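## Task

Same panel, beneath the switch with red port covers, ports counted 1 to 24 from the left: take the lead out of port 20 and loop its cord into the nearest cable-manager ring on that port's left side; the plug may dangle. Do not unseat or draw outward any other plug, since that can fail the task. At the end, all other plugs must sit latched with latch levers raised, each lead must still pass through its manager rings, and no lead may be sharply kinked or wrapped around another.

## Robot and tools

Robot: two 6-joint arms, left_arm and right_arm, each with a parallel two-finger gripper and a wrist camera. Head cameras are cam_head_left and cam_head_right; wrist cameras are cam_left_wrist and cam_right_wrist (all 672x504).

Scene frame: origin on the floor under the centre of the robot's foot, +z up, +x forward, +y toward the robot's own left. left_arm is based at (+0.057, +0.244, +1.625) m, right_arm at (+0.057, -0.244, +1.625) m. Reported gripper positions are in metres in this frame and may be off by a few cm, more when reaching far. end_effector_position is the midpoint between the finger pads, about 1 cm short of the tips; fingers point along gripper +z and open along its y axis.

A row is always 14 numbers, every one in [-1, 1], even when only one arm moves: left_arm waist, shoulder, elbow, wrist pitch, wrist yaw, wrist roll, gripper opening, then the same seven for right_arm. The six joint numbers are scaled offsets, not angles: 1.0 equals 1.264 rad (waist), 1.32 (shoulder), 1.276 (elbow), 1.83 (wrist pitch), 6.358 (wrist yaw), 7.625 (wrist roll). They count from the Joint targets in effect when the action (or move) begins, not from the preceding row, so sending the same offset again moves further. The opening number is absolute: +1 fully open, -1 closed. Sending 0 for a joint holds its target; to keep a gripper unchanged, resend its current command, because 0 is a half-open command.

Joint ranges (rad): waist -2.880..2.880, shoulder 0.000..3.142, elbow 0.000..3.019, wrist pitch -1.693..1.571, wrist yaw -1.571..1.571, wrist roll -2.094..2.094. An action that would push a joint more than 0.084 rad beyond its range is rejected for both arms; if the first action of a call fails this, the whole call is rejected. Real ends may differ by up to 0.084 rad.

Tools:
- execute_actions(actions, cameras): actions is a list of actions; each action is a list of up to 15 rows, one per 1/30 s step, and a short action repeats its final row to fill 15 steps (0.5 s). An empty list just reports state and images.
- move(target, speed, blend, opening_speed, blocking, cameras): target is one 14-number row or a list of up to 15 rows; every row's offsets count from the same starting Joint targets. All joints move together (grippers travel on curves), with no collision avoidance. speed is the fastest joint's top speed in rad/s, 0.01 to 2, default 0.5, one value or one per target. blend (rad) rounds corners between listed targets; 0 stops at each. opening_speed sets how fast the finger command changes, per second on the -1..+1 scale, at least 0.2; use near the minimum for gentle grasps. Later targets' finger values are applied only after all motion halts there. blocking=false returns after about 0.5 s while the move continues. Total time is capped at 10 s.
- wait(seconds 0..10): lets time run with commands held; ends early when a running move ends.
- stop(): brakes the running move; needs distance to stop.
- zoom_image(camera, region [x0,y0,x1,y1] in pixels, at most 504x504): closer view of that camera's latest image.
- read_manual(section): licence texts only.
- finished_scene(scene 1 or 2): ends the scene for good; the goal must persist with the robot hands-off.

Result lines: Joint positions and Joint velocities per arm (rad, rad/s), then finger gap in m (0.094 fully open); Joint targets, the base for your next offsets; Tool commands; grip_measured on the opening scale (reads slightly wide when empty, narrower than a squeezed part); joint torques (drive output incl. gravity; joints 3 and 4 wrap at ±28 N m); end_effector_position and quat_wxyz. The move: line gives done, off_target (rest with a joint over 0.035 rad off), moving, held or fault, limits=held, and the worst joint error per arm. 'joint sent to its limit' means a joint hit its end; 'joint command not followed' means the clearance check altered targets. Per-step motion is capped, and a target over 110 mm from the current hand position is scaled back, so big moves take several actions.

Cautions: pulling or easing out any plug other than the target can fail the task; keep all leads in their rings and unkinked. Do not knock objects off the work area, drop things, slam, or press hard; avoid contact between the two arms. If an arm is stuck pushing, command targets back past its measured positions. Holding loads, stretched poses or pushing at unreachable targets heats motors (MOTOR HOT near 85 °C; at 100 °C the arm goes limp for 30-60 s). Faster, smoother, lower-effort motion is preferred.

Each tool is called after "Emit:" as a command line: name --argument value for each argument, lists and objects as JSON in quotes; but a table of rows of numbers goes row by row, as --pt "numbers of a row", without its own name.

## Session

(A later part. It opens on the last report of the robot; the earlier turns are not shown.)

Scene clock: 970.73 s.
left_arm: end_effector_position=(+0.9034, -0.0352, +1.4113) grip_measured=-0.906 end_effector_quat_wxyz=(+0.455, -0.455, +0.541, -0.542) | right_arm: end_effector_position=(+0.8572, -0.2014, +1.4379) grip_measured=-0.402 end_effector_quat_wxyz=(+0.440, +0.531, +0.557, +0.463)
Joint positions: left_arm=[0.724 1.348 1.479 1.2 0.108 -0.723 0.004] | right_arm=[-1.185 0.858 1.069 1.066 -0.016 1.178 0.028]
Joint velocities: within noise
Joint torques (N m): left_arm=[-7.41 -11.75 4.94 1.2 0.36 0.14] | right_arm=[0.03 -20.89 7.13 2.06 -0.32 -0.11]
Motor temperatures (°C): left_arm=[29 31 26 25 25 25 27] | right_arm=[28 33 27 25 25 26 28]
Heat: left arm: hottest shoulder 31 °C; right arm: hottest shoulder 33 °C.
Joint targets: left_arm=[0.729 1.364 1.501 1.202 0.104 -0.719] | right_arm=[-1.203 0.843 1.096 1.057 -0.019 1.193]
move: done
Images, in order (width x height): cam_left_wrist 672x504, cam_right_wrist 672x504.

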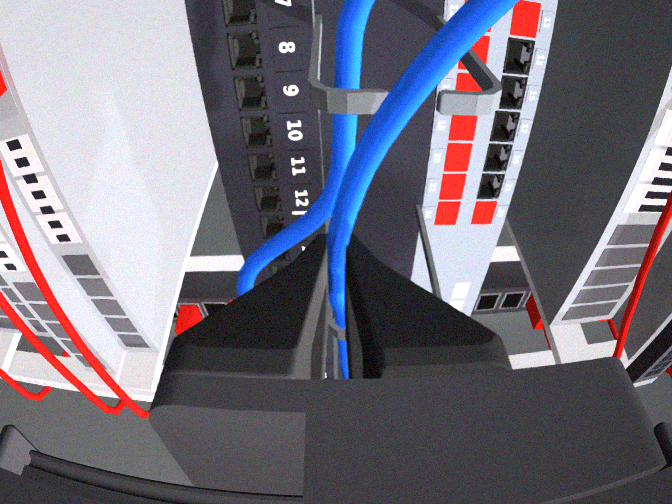

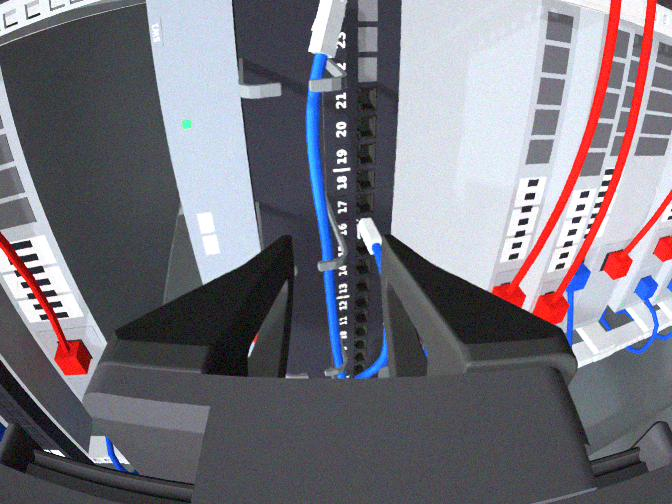

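Emit:
move --target '[0, 0, 0, 0, 0, 0, -0.94, -0.0562, 0.0583, 0.1458, -0.0738, -0.0033, 0.0092, -0.4]' --speed 0.12 --cameras '["cam_left_wrist", "cam_right_wrist"]'

Emit:
zoom_image --camera "cam_right_wrist" --region '[200, 0, 500, 380]'

Scene clock: 1013.63 s.
left_arm: end_effector_position=(+0.9034, -0.0352, +1.4113) grip_measured=-0.906 end_effector_quat_wxyz=(+0.455, -0.455, +0.541, -0.542) | right_arm: end_effector_position=(+0.9138, -0.2214, +1.4400) grip_measured=-0.402 end_effector_quat_wxyz=(+0.440, +0.531, +0.556, +0.464)
Joint positions: left_arm=[0.724 1.348 1.479 1.2 0.108 -0.723 0.004] | right_arm=[-1.256 0.894 1.244 0.931 -0.036 1.247 0.028]
Joint velocities: within noise
Joint torques (N m): left_arm=[-7.3 -11.58 4.92 1.17 0.38 0.13] | right_arm=[-0.32 -19.96 9.63 2.13 -0.3 -0.1]
Motor temperatures (°C): left_arm=[29 30 26 25 25 25 27] | right_arm=[27 36 28 25 25 26 27]
Heat: left arm: hottest shoulder 30 °C; right arm: hottest shoulder 36 °C.
Joint targets: left_arm=[0.729 1.364 1.501 1.202 0.104 -0.718] | right_arm=[-1.274 0.920 1.282 0.922 -0.040 1.263]
move: off_target (right_arm); right_arm: the elbow is farthest, 0.038 rad from its target
Images, in order (width x height): cam_left_wrist 672x504, cam_right_wrist 672x504.

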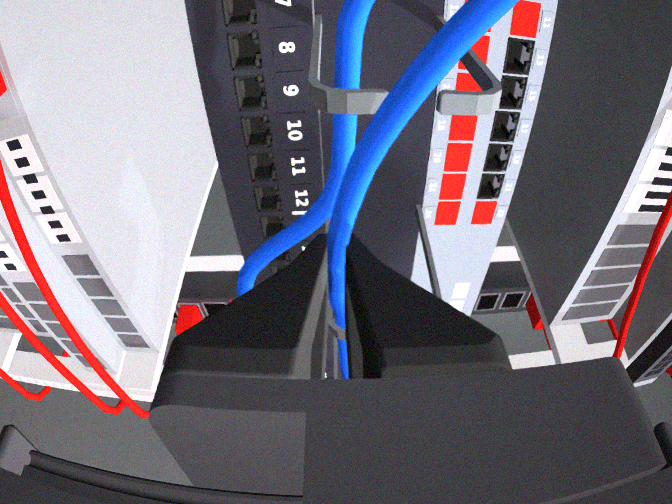

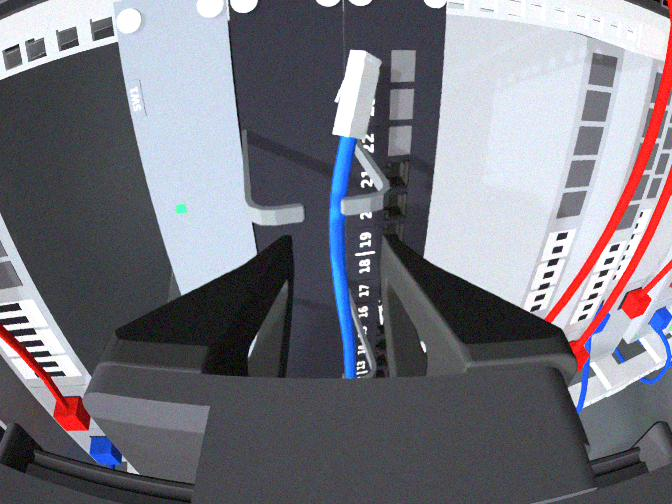

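Scaled by 1.326 from the camera's 672x504 image, which has a finer 960x720 frame.

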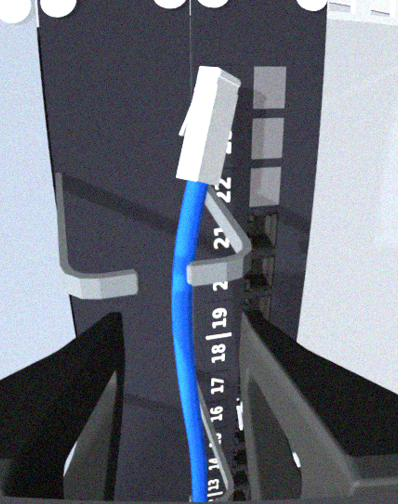

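Emit:
move --target '[0, 0, 0, 0, 0, 0, -0.94, 0, 0, 0, 0, 0, 0, -0.94]' --opening_speed 0.3 --cameras '["cam_left_wrist", "cam_right_wrist"]'

Emit:
zoom_image --camera "cam_right_wrist" --region '[200, 0, 500, 380]'

Scene clock: 1019.13 s.
left_arm: end_effector_position=(+0.9034, -0.0352, +1.4113) grip_measured=-0.906 end_effector_quat_wxyz=(+0.455, -0.455, +0.541, -0.542) | right_arm: end_effector_position=(+0.9140, -0.2214, +1.4400) grip_measured=-0.937 end_effector_quat_wxyz=(+0.440, +0.531, +0.556, +0.464)
Joint positions: left_arm=[0.724 1.348 1.479 1.2 0.108 -0.723 0.004] | right_arm=[-1.256 0.894 1.245 0.93 -0.037 1.248 0.003]
Joint velocities: within noise
Joint torques (N m): left_arm=[-7.3 -11.63 4.85 1.29 0.35 0.14] | right_arm=[-0.26 -19.9 9.54 2.15 -0.28 -0.12]
Motor temperatures (°C): left_arm=[29 30 26 25 25 25 27] | right_arm=[27 36 28 25 25 26 27]
Heat: left arm: hottest shoulder 30 °C; right arm: hottest shoulder 36 °C.
Joint targets: left_arm=[0.729 1.364 1.501 1.202 0.104 -0.718] | right_arm=[-1.274 0.920 1.282 0.922 -0.040 1.263]
move: off_target (right_arm); right_arm: the elbow is farthest, 0.037 rad from its target
Images, in order (width x height): cam_left_wrist 672x504, cam_right_wrist 672x504.

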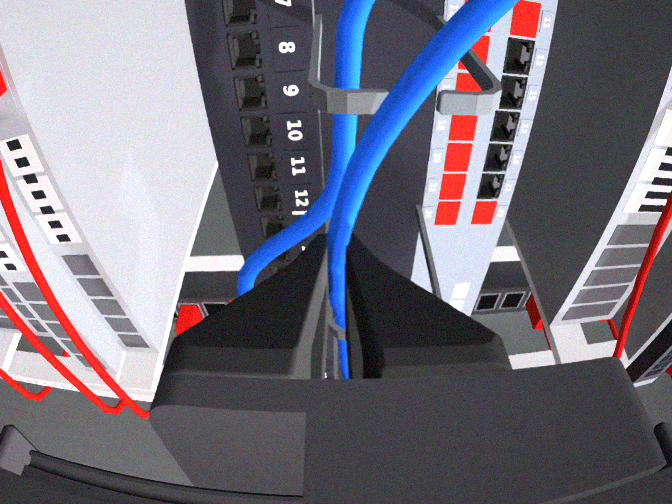

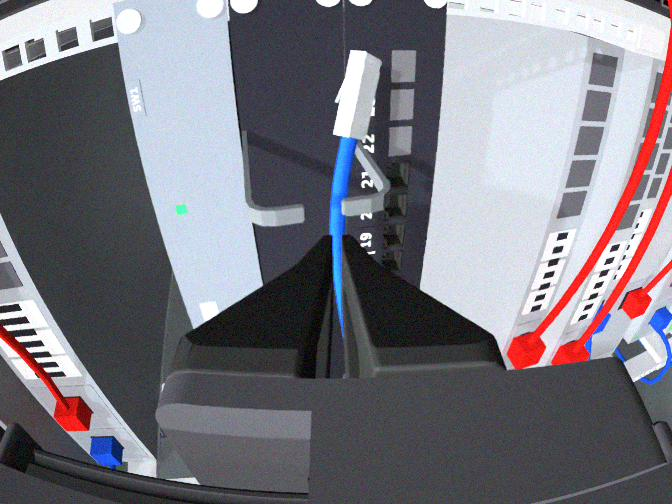

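Scaled by 1.326 from the camera's 672x504 image, which has a finer 960x720 frame.

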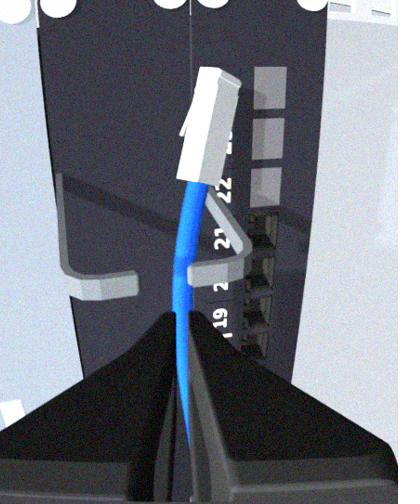

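Emit:
move --pt "0 0 0 0 0 0 -0.94 0 0 0 0 0 0 -0.5" --pt "0 0 0 0 0 0 -0.94 0.042 0.0085 0.0302 -0.015 0 0 -0.5" --pt "0 0 0 0 0 0 -0.94 0.042 0.0085 0.0302 -0.015 0 0 -0.94" --speed 0.1 --opening_speed 0.3 --cameras '["cam_right_wrist"]'

Emit:
zoom_image --camera "cam_right_wrist" --region '[200, 0, 500, 380]'

Scene clock: 1037.70 s.
left_arm: end_effector_position=(+0.9034, -0.0352, +1.4113) grip_measured=-0.906 end_effector_quat_wxyz=(+0.455, -0.455, +0.541, -0.542) | right_arm: end_effector_position=(+0.9254, -0.2178, +1.4420) grip_measured=-0.937 end_effector_quat_wxyz=(+0.435, +0.534, +0.553, +0.469)
Joint positions: left_arm=[0.724 1.348 1.479 1.2 0.108 -0.723 0.004] | right_arm=[-1.239 0.905 1.282 0.903 -0.037 1.249 0.003]
Joint velocities: within noise
Joint torques (N m): left_arm=[-7.18 -11.69 4.93 1.24 0.38 0.12] | right_arm=[3.02 -20.37 9.91 2.18 -0.29 -0.12]
Motor temperatures (°C): left_arm=[29 30 26 25 25 25 27] | right_arm=[27 35 29 25 25 26 27]
Heat: left arm: hottest shoulder 30 °C; right arm: hottest shoulder 35 °C.
Joint targets: left_arm=[0.729 1.364 1.501 1.202 0.104 -0.718] | right_arm=[-1.221 0.931 1.321 0.895 -0.040 1.263]
move: off_target (right_arm); target 3's new numbers were sent with right_arm's elbow 0.039 rad from that target; right_arm: the elbow is farthest, 0.039 rad from its target
Images, in order (width x height): cam_right_wrist 672x504.

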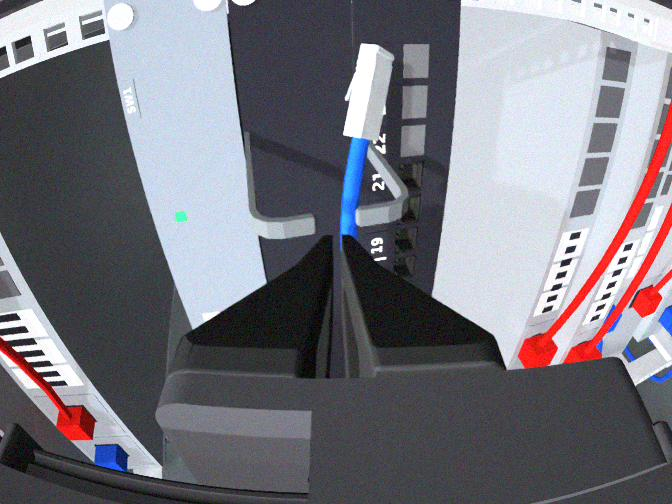

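Scaled by 1.326 from the camera's 672x504 image, which has a finer 960x720 frame.

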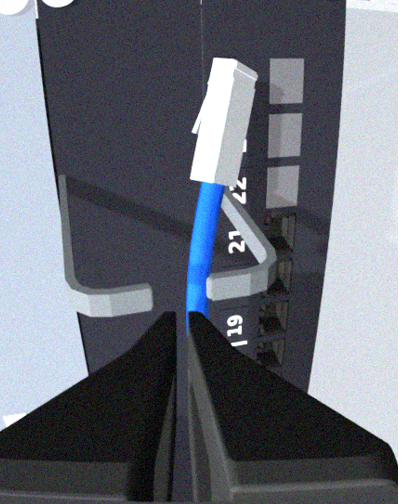

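Emit:
move --pt "0 0 0 0 0 0 -0.94 0 0 0 0 0 0 -0.5" --pt "0 0 0 0 0 0 -0.94 0.0562 0.0333 0.0588 -0.018 0.0041 -0.0135 -0.5" --speed 0.1 --opening_speed 0.3 --cameras '["cam_right_wrist"]'

Emit:
zoom_image --camera "cam_right_wrist" --region '[200, 0, 500, 380]'

Scene clock: 1055.07 s.
left_arm: end_effector_position=(+0.9034, -0.0352, +1.4113) grip_measured=-0.906 end_effector_quat_wxyz=(+0.455, -0.455, +0.541, -0.542) | right_arm: end_effector_position=(+0.9449, -0.2004, +1.4383) grip_measured=-0.502 end_effector_quat_wxyz=(+0.435, +0.533, +0.554, +0.468)
Joint positions: left_arm=[0.724 1.348 1.479 1.2 0.108 -0.723 0.004] | right_arm=[-1.169 0.95 1.355 0.871 -0.017 1.176 0.023]
Joint velocities: within noise
Joint torques (N m): left_arm=[-7.36 -11.75 4.83 1.28 0.37 0.14] | right_arm=[3.6 -20.25 10.07 2.13 -0.1 -0.42]
Motor temperatures (°C): left_arm=[29 30 26 25 25 25 28] | right_arm=[27 36 30 25 25 26 27]
Heat: left arm: hottest shoulder 30 °C; right arm: hottest shoulder 36 °C.
Joint targets: left_arm=[0.729 1.364 1.501 1.202 0.104 -0.718] | right_arm=[-1.150 0.975 1.396 0.862 -0.014 1.160]
move: off_target (right_arm); right_arm: the elbow is farthest, 0.041 rad from its target
Images, in order (width x height): cam_right_wrist 672x504.

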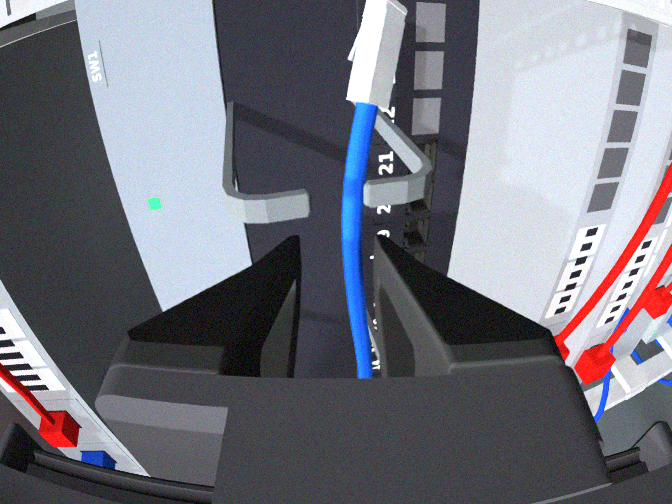

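Scaled by 1.326 from the camera's 672x504 image, which has a finer 960x720 frame.

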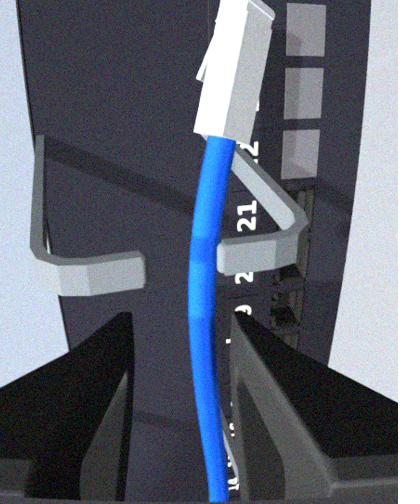

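Emit:
move --pt "0 0 0 0 0 0 -0.94 0 0.002 0.006 -0.011 0 0 -0.5" --pt "0 0 0 0 0 0 -0.94 0 0.002 0.006 -0.011 0 0 -0.94" --speed 0.1 --opening_speed 0.3 --cameras '["cam_right_wrist"]'

Emit:
zoom_image --camera "cam_right_wrist" --region '[200, 0, 500, 380]'

Scene clock: 1064.13 s.
left_arm: end_effector_position=(+0.9034, -0.0352, +1.4113) grip_measured=-0.906 end_effector_quat_wxyz=(+0.455, -0.455, +0.541, -0.542) | right_arm: end_effector_position=(+0.9464, -0.1991, +1.4350) grip_measured=-0.917 end_effector_quat_wxyz=(+0.430, +0.535, +0.559, +0.465)
Joint positions: left_arm=[0.724 1.348 1.479 1.2 0.108 -0.723 0.004] | right_arm=[-1.169 0.952 1.363 0.85 -0.016 1.175 0.004]
Joint velocities: within noise
Joint torques (N m): left_arm=[-6.89 -11.4 4.88 1.17 0.36 0.15] | right_arm=[3.78 -20.37 10.19 2.15 -0.11 -0.36]
Motor temperatures (°C): left_arm=[29 30 26 25 25 25 28] | right_arm=[27 36 31 25 25 26 27]
Heat: left arm: hottest shoulder 30 °C; right arm: hottest shoulder 36 °C.
Joint targets: left_arm=[0.729 1.364 1.501 1.202 0.104 -0.718] | right_arm=[-1.150 0.978 1.403 0.842 -0.014 1.160]
move: off_target (right_arm); target 2's new numbers were sent with right_arm's elbow 0.041 rad from that target; right_arm: the elbow is farthest, 0.041 rad from its target
Images, in order (width x height): cam_right_wrist 672x504.

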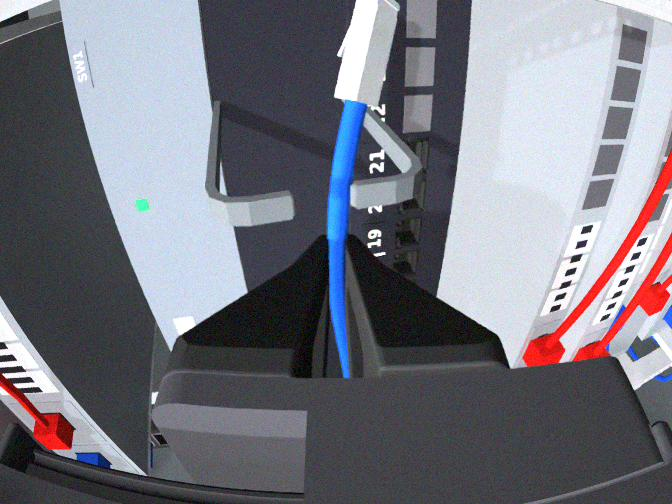

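Scaled by 1.326 from the camera's 672x504 image, which has a finer 960x720 frame.

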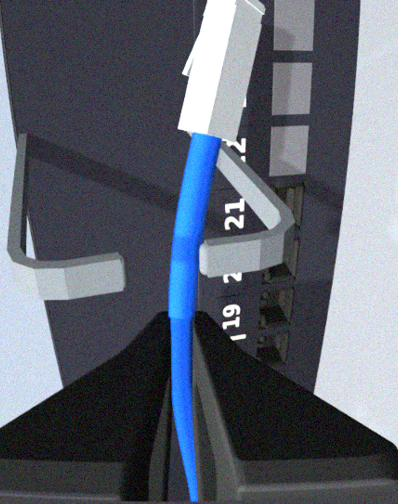

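Emit:
move --target '[0, 0, 0, 0, 0, 0, -0.94, 0, -0.0773, -0.1708, 0.0842, 0, 0, -0.94]' --speed 0.1

Emit:
zoom_image --camera "cam_right_wrist" --region '[200, 0, 500, 380]'

Scene clock: 1077.30 s.
left_arm: end_effector_position=(+0.9029, -0.0367, +1.4105) grip_measured=-0.906 end_effector_quat_wxyz=(+0.454, -0.454, +0.541, -0.543) | right_arm: end_effector_position=(+0.9009, -0.1968, +1.4388) grip_measured=-0.920 end_effector_quat_wxyz=(+0.435, +0.534, +0.553, +0.470)
Joint positions: left_arm=[0.724 1.351 1.481 1.2 0.11 -0.723 0.004] | right_arm=[-1.162 0.902 1.207 0.974 -0.016 1.174 0.004]
Joint velocities: within noise
Joint torques (N m): left_arm=[-7.53 -11.93 4.82 1.11 0.28 0.12] | right_arm=[2.96 -23.36 3.47 3.29 -0.12 -0.38]
Motor temperatures (°C): left_arm=[29 31 26 25 25 25 28] | right_arm=[27 37 31 25 25 26 28]
Heat: left arm: hottest shoulder 31 °C; right arm: hottest shoulder 37 °C.
Joint targets: left_arm=[0.729 1.364 1.501 1.202 0.104 -0.718] | right_arm=[-1.150 0.876 1.186 0.996 -0.014 1.160]
move: done

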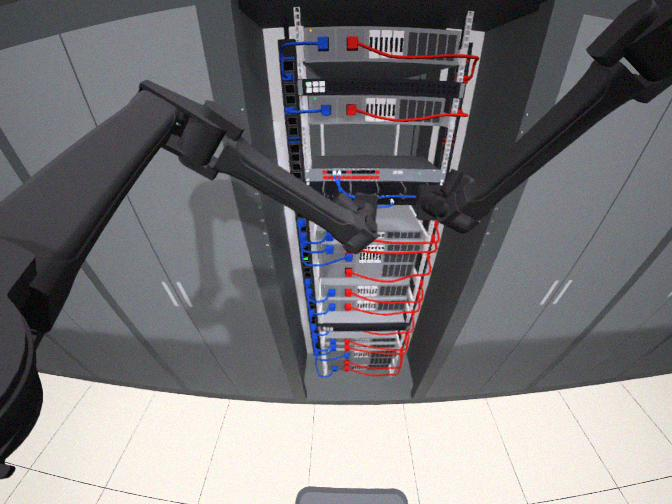

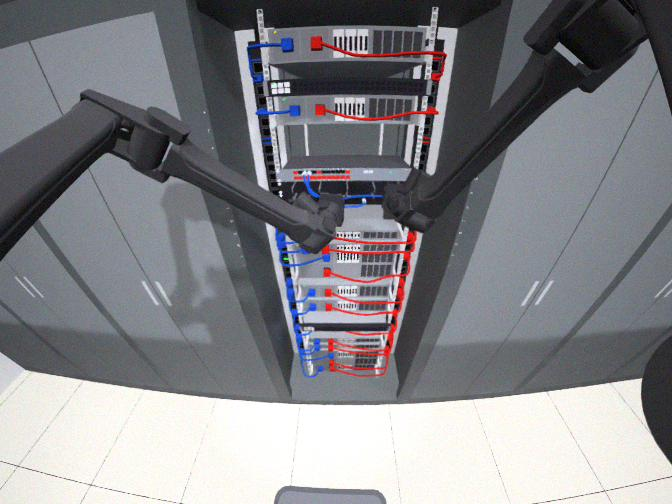

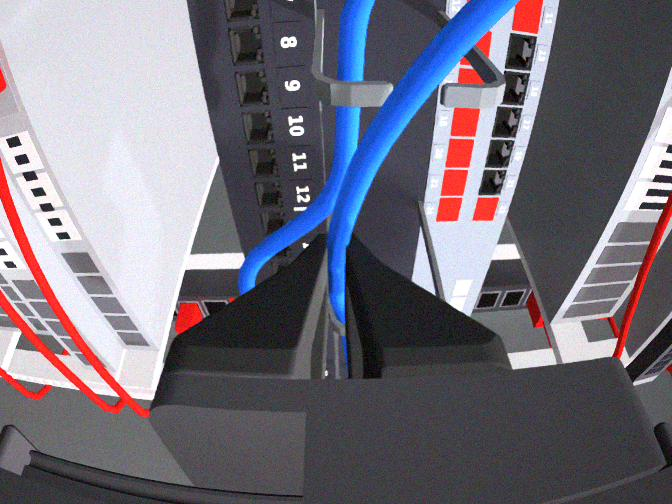

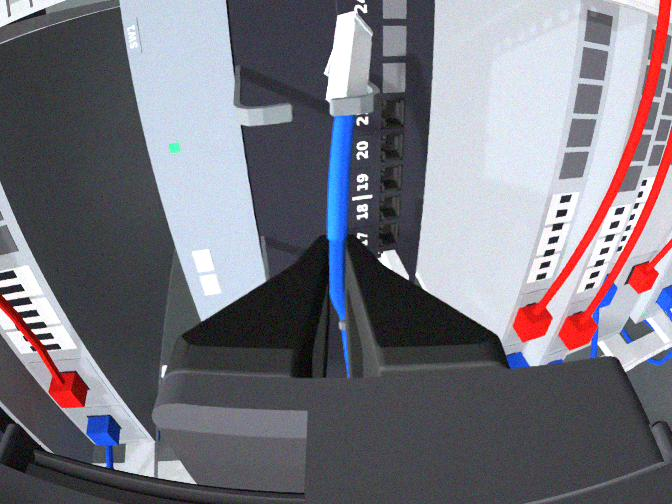

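Scaled by 1.326 from the camera's 672x504 image, which has a finer 960x720 frame.

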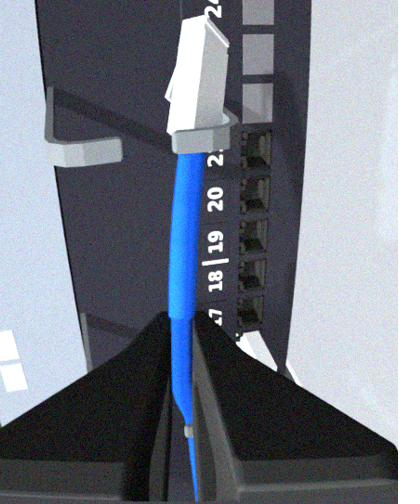

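Emit:
move --target '[0, 0, 0, 0, 0, 0, -0.94, 0.0174, -0.0098, 0, -0.0268, 0, -0.002, -0.94]' --speed 0.08 --cameras '["cam_right_wrist", "cam_left_wrist"]'

Emit:
zoom_image --camera "cam_right_wrist" --region '[200, 0, 500, 380]'

Scene clock: 1088.23 s.
left_arm: end_effector_position=(+0.9029, -0.0368, +1.4106) grip_measured=-0.906 end_effector_quat_wxyz=(+0.454, -0.453, +0.541, -0.543) | right_arm: end_effector_position=(+0.9011, -0.1958, +1.4433) grip_measured=-0.920 end_effector_quat_wxyz=(+0.433, +0.533, +0.557, +0.467)
Joint positions: left_arm=[0.724 1.351 1.481 1.2 0.111 -0.723 0.004] | right_arm=[-1.15 0.888 1.204 0.953 -0.013 1.158 0.004]
Joint velocities: within noise
Joint torques (N m): left_arm=[-7.41 -11.81 4.81 1.17 0.27 0.13] | right_arm=[3.9 -23 3.89 2.18 -0.24 -0.34]
Motor temperatures (°C): left_arm=[29 31 26 25 25 25 28] | right_arm=[27 36 30 25 25 26 29]
Heat: left arm: hottest shoulder 31 °C; right arm: hottest shoulder 36 °C.
Joint targets: left_arm=[0.729 1.364 1.501 1.202 0.104 -0.718] | right_arm=[-1.128 0.863 1.185 0.947 -0.014 1.145]
move: done
Images, in order (width x height): cam_left_wrist 672x504, cam_right_wrist 672x504.

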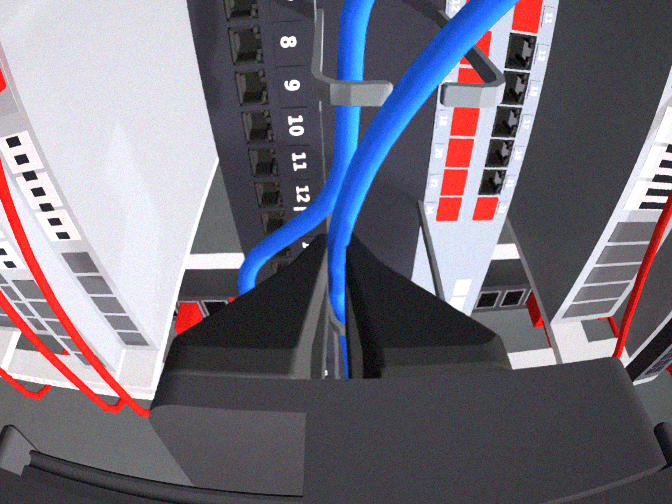

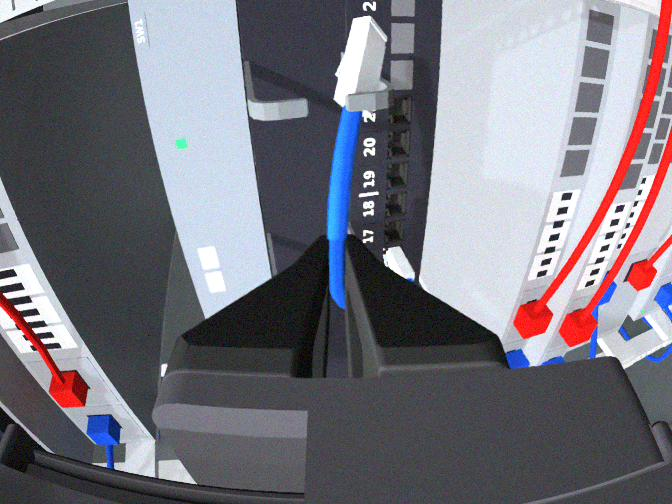

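Scaled by 1.326 from the camera's 672x504 image, which has a finer 960x720 frame.

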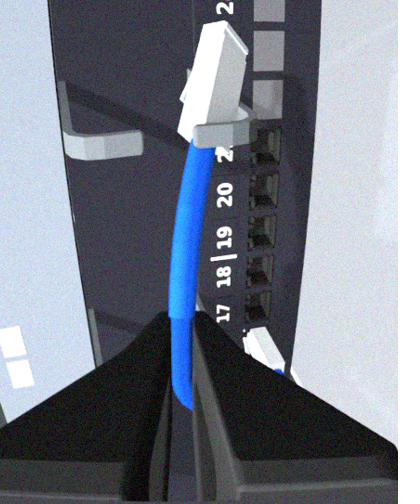

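Emit:
move --target '[0, 0, 0, 0, 0, 0, -0.94, 0, -0.0152, 0, -0.0109, 0, 0, -0.94]' --speed 0.08 --cameras '["cam_right_wrist", "cam_left_wrist"]'

Emit:
zoom_image --camera "cam_right_wrist" --region '[200, 0, 500, 380]'

Scene clock: 1094.93 s.
left_arm: end_effector_position=(+0.9029, -0.0368, +1.4106) grip_measured=-0.906 end_effector_quat_wxyz=(+0.454, -0.453, +0.541, -0.543) | right_arm: end_effector_position=(+0.9016, -0.1958, +1.4450) grip_measured=-0.920 end_effector_quat_wxyz=(+0.427, +0.535, +0.561, +0.466)
Joint positions: left_arm=[0.724 1.351 1.481 1.2 0.111 -0.723 0.004] | right_arm=[-1.147 0.878 1.203 0.929 -0.013 1.157 0.004]
Joint velocities: within noise
Joint torques (N m): left_arm=[-6.95 -11.93 4.75 1.22 0.27 0.15] | right_arm=[3.49 -23.77 3.95 2.35 -0.27 -0.34]
Motor temperatures (°C): left_arm=[29 31 26 25 25 25 28] | right_arm=[27 36 30 25 25 26 29]
Heat: left arm: hottest shoulder 31 °C; right arm: hottest shoulder 36 °C.
Joint targets: left_arm=[0.729 1.364 1.501 1.202 0.104 -0.718] | right_arm=[-1.128 0.843 1.185 0.927 -0.014 1.145]
move: done
Images, in order (width x height): cam_left_wrist 672x504, cam_right_wrist 672x504.

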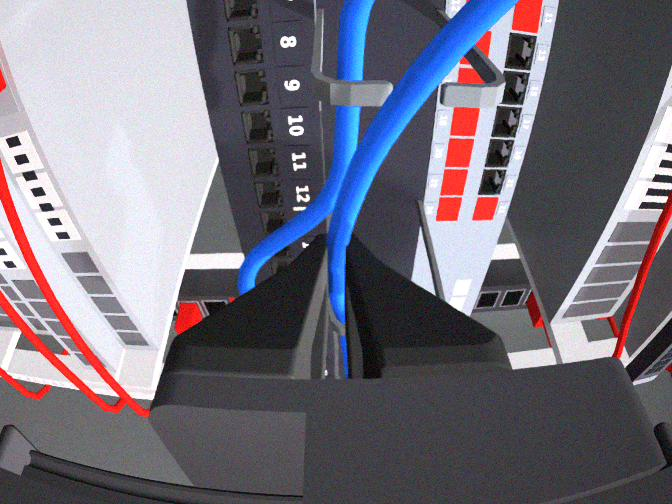

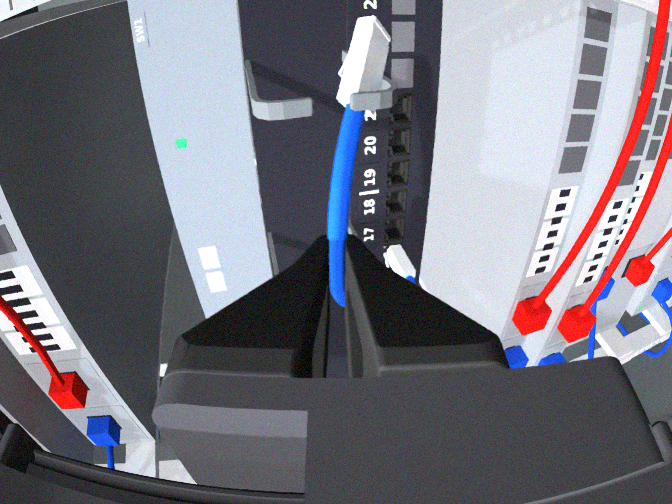

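Scaled by 1.326 from the camera's 672x504 image, which has a finer 960x720 frame.

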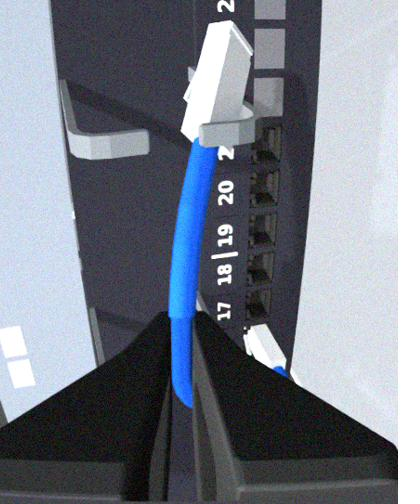

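Emit:
move --target '[0, 0, 0, 0, 0, 0, -0.94, 0.0071, 0.0644, 0.1003, -0.0164, 0, -0.001, -0.94]' --speed 0.08 --cameras '["cam_right_wrist"]'

Emit:
zoom_image --camera "cam_right_wrist" --region '[200, 0, 500, 380]'

Scene clock: 1106.33 s.
left_arm: end_effector_position=(+0.9035, -0.0359, +1.4102) grip_measured=-0.906 end_effector_quat_wxyz=(+0.455, -0.455, +0.541, -0.542) | right_arm: end_effector_position=(+0.9248, -0.1973, +1.4514) grip_measured=-0.920 end_effector_quat_wxyz=(+0.435, +0.533, +0.552, +0.471)
Joint positions: left_arm=[0.724 1.351 1.482 1.2 0.106 -0.723 0.004] | right_arm=[-1.139 0.902 1.276 0.906 -0.012 1.153 0.004]
Joint velocities: within noise
Joint torques (N m): left_arm=[-7.36 -11.87 4.59 1.26 0.44 0.13] | right_arm=[4.07 -19.19 9.58 1.99 -0.32 -0.37]
Motor temperatures (°C): left_arm=[29 31 26 25 25 25 28] | right_arm=[27 38 30 25 25 26 29]
Heat: left arm: hottest shoulder 31 °C; right arm: hottest shoulder 38 °C.
Joint targets: left_arm=[0.729 1.364 1.501 1.202 0.104 -0.718] | right_arm=[-1.119 0.928 1.313 0.897 -0.014 1.137]
move: off_target (right_arm); right_arm: the elbow is farthest, 0.037 rad from its target
Images, in order (width x height): cam_right_wrist 672x504.

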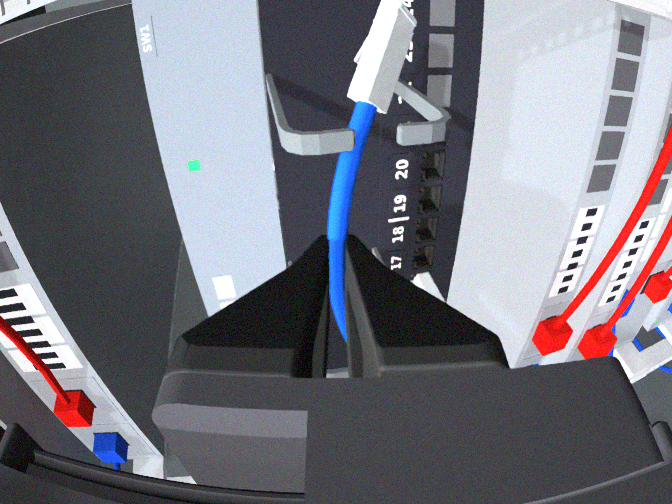

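Scaled by 1.326 from the camera's 672x504 image, which has a finer 960x720 frame.

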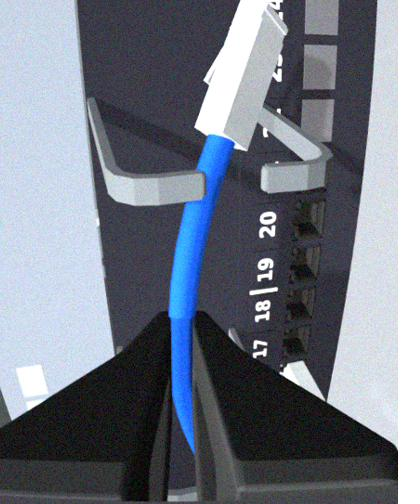

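Emit:
move --target '[0, 0, 0, 0, 0, 0, -0.94, 0, 0, 0, -0.0137, 0, 0, -0.94]' --speed 0.08 --cameras '["cam_right_wrist"]'

Emit:
zoom_image --camera "cam_right_wrist" --region '[200, 0, 500, 380]'

Scene clock: 1115.93 s.
left_arm: end_effector_position=(+0.9035, -0.0358, +1.4100) grip_measured=-0.906 end_effector_quat_wxyz=(+0.455, -0.456, +0.541, -0.541) | right_arm: end_effector_position=(+0.9245, -0.1954, +1.4472) grip_measured=-0.920 end_effector_quat_wxyz=(+0.428, +0.535, +0.559, +0.468)
Joint positions: left_arm=[0.724 1.351 1.482 1.2 0.104 -0.723 0.004] | right_arm=[-1.139 0.902 1.278 0.883 -0.012 1.152 0.004]
Joint velocities: within noise
Joint torques (N m): left_arm=[-7.24 -11.93 4.64 1.14 0.5 0.15] | right_arm=[3.55 -19.31 9.36 2.11 -0.31 -0.37]
Motor temperatures (°C): left_arm=[29 31 26 25 25 25 28] | right_arm=[27 37 30 25 25 26 29]
Heat: left arm: hottest shoulder 31 °C; right arm: hottest shoulder 37 °C.
Joint targets: left_arm=[0.729 1.364 1.501 1.202 0.104 -0.718] | right_arm=[-1.119 0.928 1.313 0.872 -0.014 1.137]
move: done
Images, in order (width x height): cam_right_wrist 672x504.

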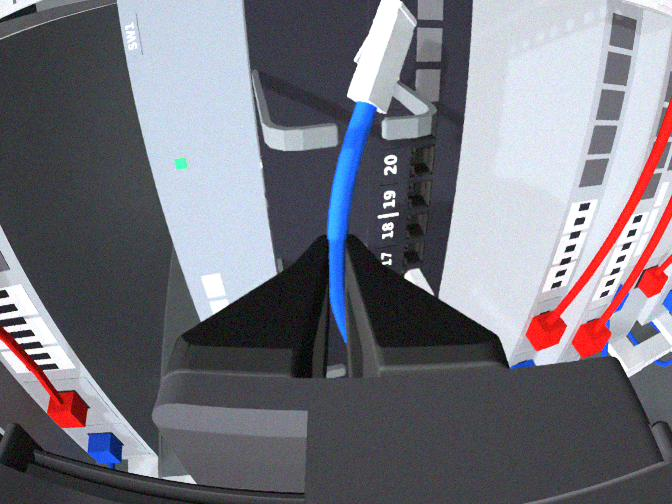

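Scaled by 1.326 from the camera's 672x504 image, which has a finer 960x720 frame.

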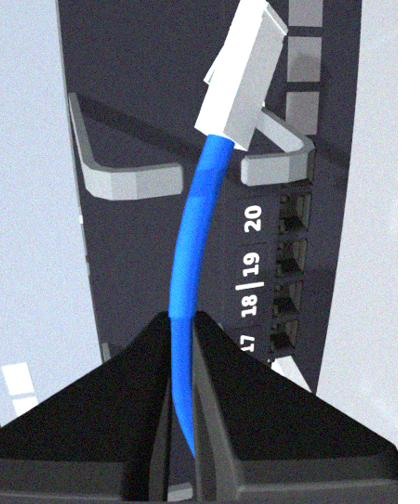

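Emit:
move --target '[0, 0, 0, 0, 0, 0, -0.94, -0.0047, -0.0697, -0.1371, 0.0623, 0, 0, -0.94]' --speed 0.08 --cameras '["cam_left_wrist", "cam_right_wrist"]'

Emit:
zoom_image --camera "cam_right_wrist" --region '[200, 0, 500, 380]'

Scene clock: 1123.77 s.
left_arm: end_effector_position=(+0.9043, -0.0353, +1.4105) grip_measured=-0.906 end_effector_quat_wxyz=(+0.455, -0.456, +0.540, -0.541) | right_arm: end_effector_position=(+0.8851, -0.1940, +1.4480) grip_measured=-0.920 end_effector_quat_wxyz=(+0.428, +0.534, +0.559, +0.468)
Joint positions: left_arm=[0.724 1.351 1.484 1.2 0.104 -0.723 0.004] | right_arm=[-1.139 0.857 1.148 0.967 -0.013 1.151 0.004]
Joint velocities: within noise
Joint torques (N m): left_arm=[-6.89 -11.87 4.52 1.28 0.51 0.15] | right_arm=[2.9 -22.3 4.44 3.04 -0.28 -0.37]
Motor temperatures (°C): left_arm=[29 31 26 25 25 25 28] | right_arm=[27 36 30 25 25 26 30]
Heat: left arm: hottest shoulder 31 °C; right arm: hottest shoulder 36 °C.
Joint targets: left_arm=[0.729 1.364 1.501 1.202 0.104 -0.718] | right_arm=[-1.125 0.836 1.139 0.986 -0.014 1.137]
move: done
Images, in order (width x height): cam_left_wrist 672x504, cam_right_wrist 672x504.

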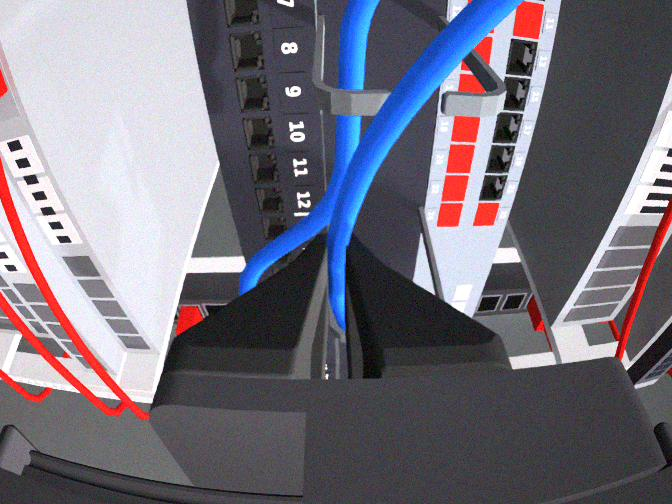

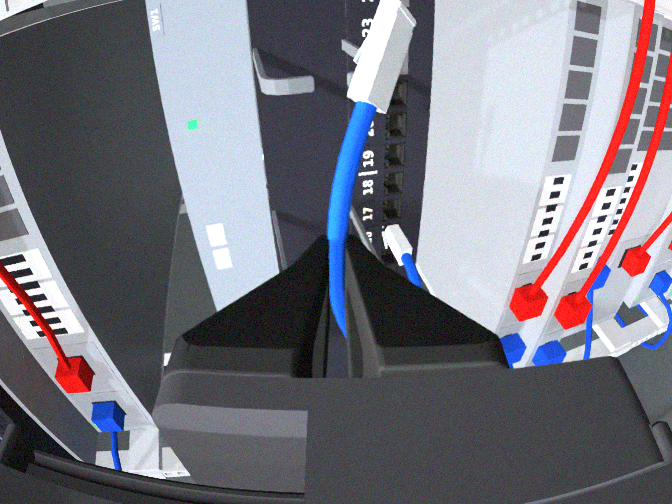

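Scaled by 1.326 from the camera's 672x504 image, which has a finer 960x720 frame.

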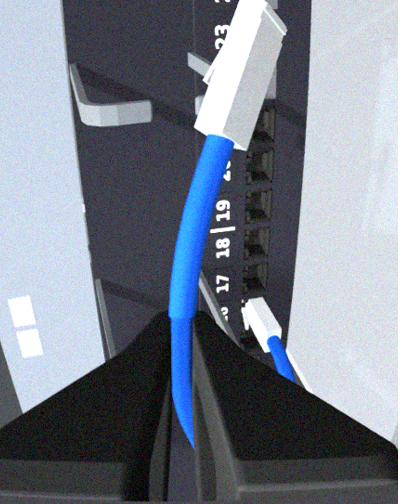

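Emit:
move --pt "0 0 0 0 0 0 -0.5 0 0 0 0 0 0 -0.94" --pt "-0.0396 -0.0947 -0.2798 0.1514 -0.0087 0.005 -0.5 0 0 0 0 0 0 -0.94" --speed 0.2 --opening_speed 0.3 --cameras '["cam_left_wrist", "cam_right_wrist"]'

Emit:
zoom_image --camera "cam_left_wrist" --region '[220, 0, 470, 380]'

Scene clock: 1132.97 s.
left_arm: end_effector_position=(+0.8093, -0.0113, +1.4344) grip_measured=-0.503 end_effector_quat_wxyz=(+0.468, -0.472, +0.534, -0.523) | right_arm: end_effector_position=(+0.8853, -0.1945, +1.4491) grip_measured=-0.920 end_effector_quat_wxyz=(+0.429, +0.534, +0.558, +0.468)
Joint positions: left_arm=[0.694 1.252 1.15 1.464 0.051 -0.689 0.023] | right_arm=[-1.139 0.856 1.148 0.97 -0.013 1.151 0.004]
Joint velocities: within noise
Joint torques (N m): left_arm=[-7.82 -11.58 1.33 1.72 0.43 0.19] | right_arm=[2.78 -22.01 4.44 2.97 -0.27 -0.36]
Motor temperatures (°C): left_arm=[29 31 26 25 25 25 28] | right_arm=[27 36 30 25 25 26 30]
Heat: left arm: hottest shoulder 31 °C; right arm: hottest shoulder 36 °C.
Joint targets: left_arm=[0.679 1.239 1.144 1.478 0.049 -0.680] | right_arm=[-1.125 0.836 1.139 0.986 -0.014 1.137]
move: done
Images, in order (width x height): cam_left_wrist 672x504, cam_right_wrist 672x504.

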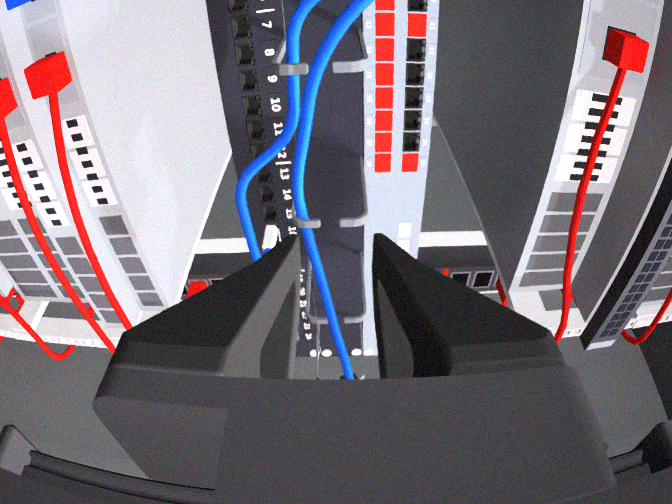

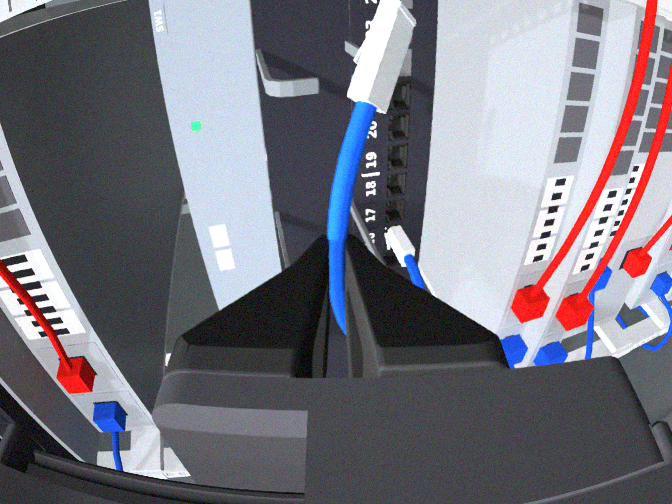

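Scaled by 1.326 from the camera's 672x504 image, which has a finer 960x720 frame.

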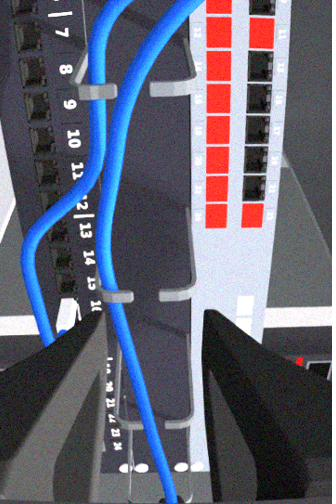

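Emit:
move --target '[0, 0, 0, 0, 0, 0, -0.5, 0.0854, 0.0591, 0.0447, 0.012, 0.0053, -0.0131, -0.94]' --speed 0.1 --cameras '["cam_left_wrist", "cam_right_wrist"]'

Emit:
zoom_image --camera "cam_left_wrist" --region '[220, 0, 470, 380]'

Scene clock: 1154.33 s.
left_arm: end_effector_position=(+0.8091, -0.0114, +1.4343) grip_measured=-0.503 end_effector_quat_wxyz=(+0.468, -0.472, +0.534, -0.523) | right_arm: end_effector_position=(+0.8883, -0.1699, +1.4493) grip_measured=-0.920 end_effector_quat_wxyz=(+0.432, +0.534, +0.556, +0.469)
Joint positions: left_arm=[0.694 1.252 1.149 1.465 0.05 -0.688 0.023] | right_arm=[-1.038 0.89 1.165 0.993 0.019 1.054 0.004]
Joint velocities: within noise
Joint torques (N m): left_arm=[-7.88 -11.69 1.29 1.72 0.45 0.16] | right_arm=[4.25 -17.2 7.76 2.82 -0.25 -0.42]
Motor temperatures (°C): left_arm=[29 31 26 25 25 25 27] | right_arm=[27 35 29 25 25 26 30]
Heat: left arm: hottest shoulder 31 °C; right arm: hottest shoulder 35 °C.
Joint targets: left_arm=[0.679 1.239 1.144 1.478 0.048 -0.681] | right_arm=[-1.017 0.914 1.196 1.008 0.020 1.038]
move: done
Images, in order (width x height): cam_left_wrist 672x504, cam_right_wrist 672x504.

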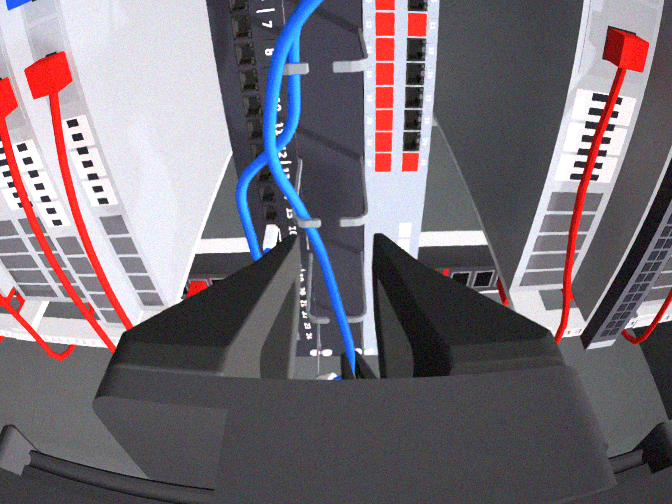

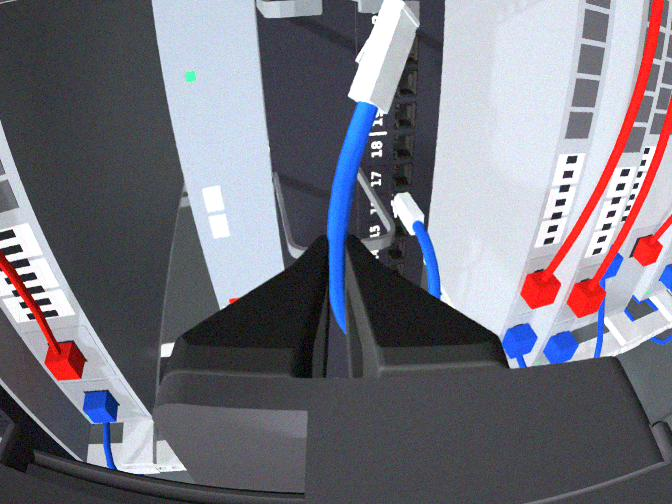

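Scaled by 1.326 from the camera's 672x504 image, which has a finer 960x720 frame.

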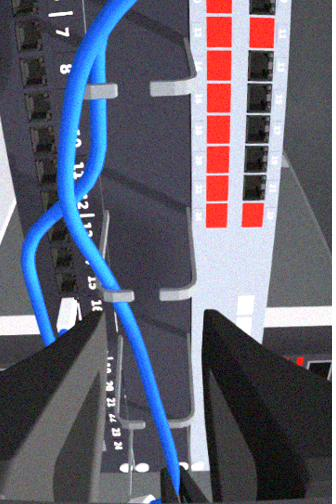

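Emit:
move --target '[0.0763, 0.0488, 0.163, -0.1038, 0.0102, -0.0117, -0.2, 0, 0, 0, 0, 0, 0, -0.94]' --speed 0.15 --cameras '["cam_left_wrist", "cam_right_wrist"]'

Emit:
zoom_image --camera "cam_left_wrist" --region '[200, 0, 500, 380]'

Scene clock: 1166.50 s.
left_arm: end_effector_position=(+0.8672, -0.0120, +1.4124) grip_measured=-0.203 end_effector_quat_wxyz=(+0.456, -0.457, +0.538, -0.541) | right_arm: end_effector_position=(+0.8886, -0.1700, +1.4497) grip_measured=-0.920 end_effector_quat_wxyz=(+0.432, +0.533, +0.556, +0.469)
Joint positions: left_arm=[0.76 1.288 1.333 1.296 0.111 -0.761 0.037] | right_arm=[-1.037 0.89 1.166 0.993 0.019 1.052 0.004]
Joint velocities: within noise
Joint torques (N m): left_arm=[-5.13 -11.4 4.11 0.91 0.56 0.02] | right_arm=[4.19 -17.32 7.69 2.81 -0.27 -0.38]
Motor temperatures (°C): left_arm=[29 31 26 25 25 25 27] | right_arm=[27 35 29 25 25 26 30]
Heat: left arm: hottest shoulder 31 °C; right arm: hottest shoulder 35 °C.
Joint targets: left_arm=[0.776 1.304 1.352 1.289 0.113 -0.770] | right_arm=[-1.017 0.914 1.195 1.008 0.020 1.038]
move: done
Images, in order (width x height): cam_left_wrist 672x504, cam_right_wrist 672x504.

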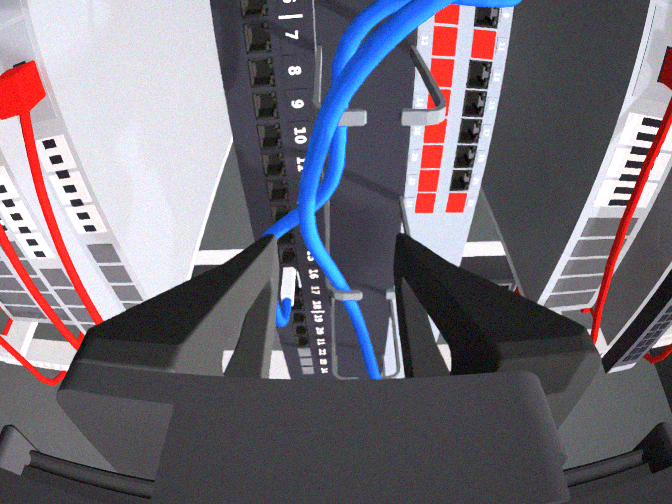

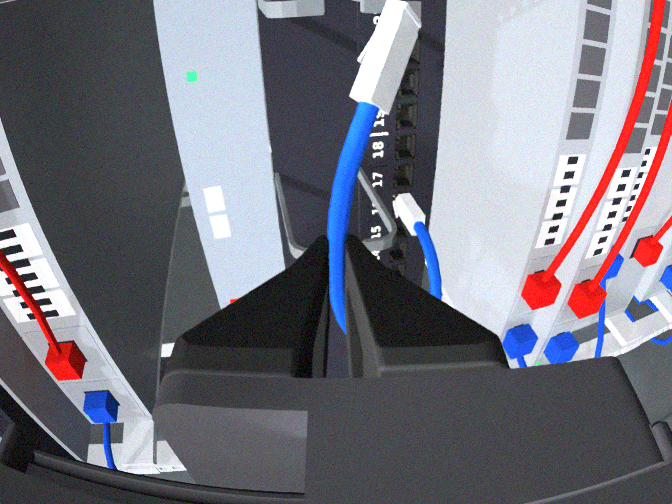

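Scaled by 1.326 from the camera's 672x504 image, which has a finer 960x720 frame.

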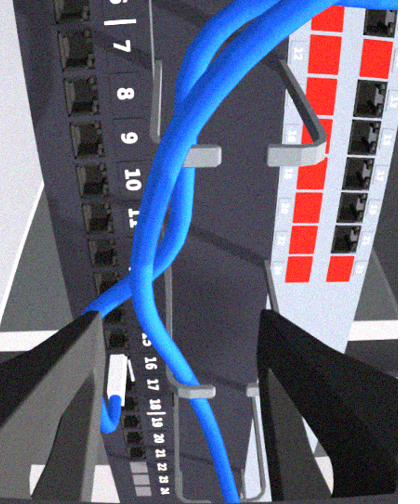

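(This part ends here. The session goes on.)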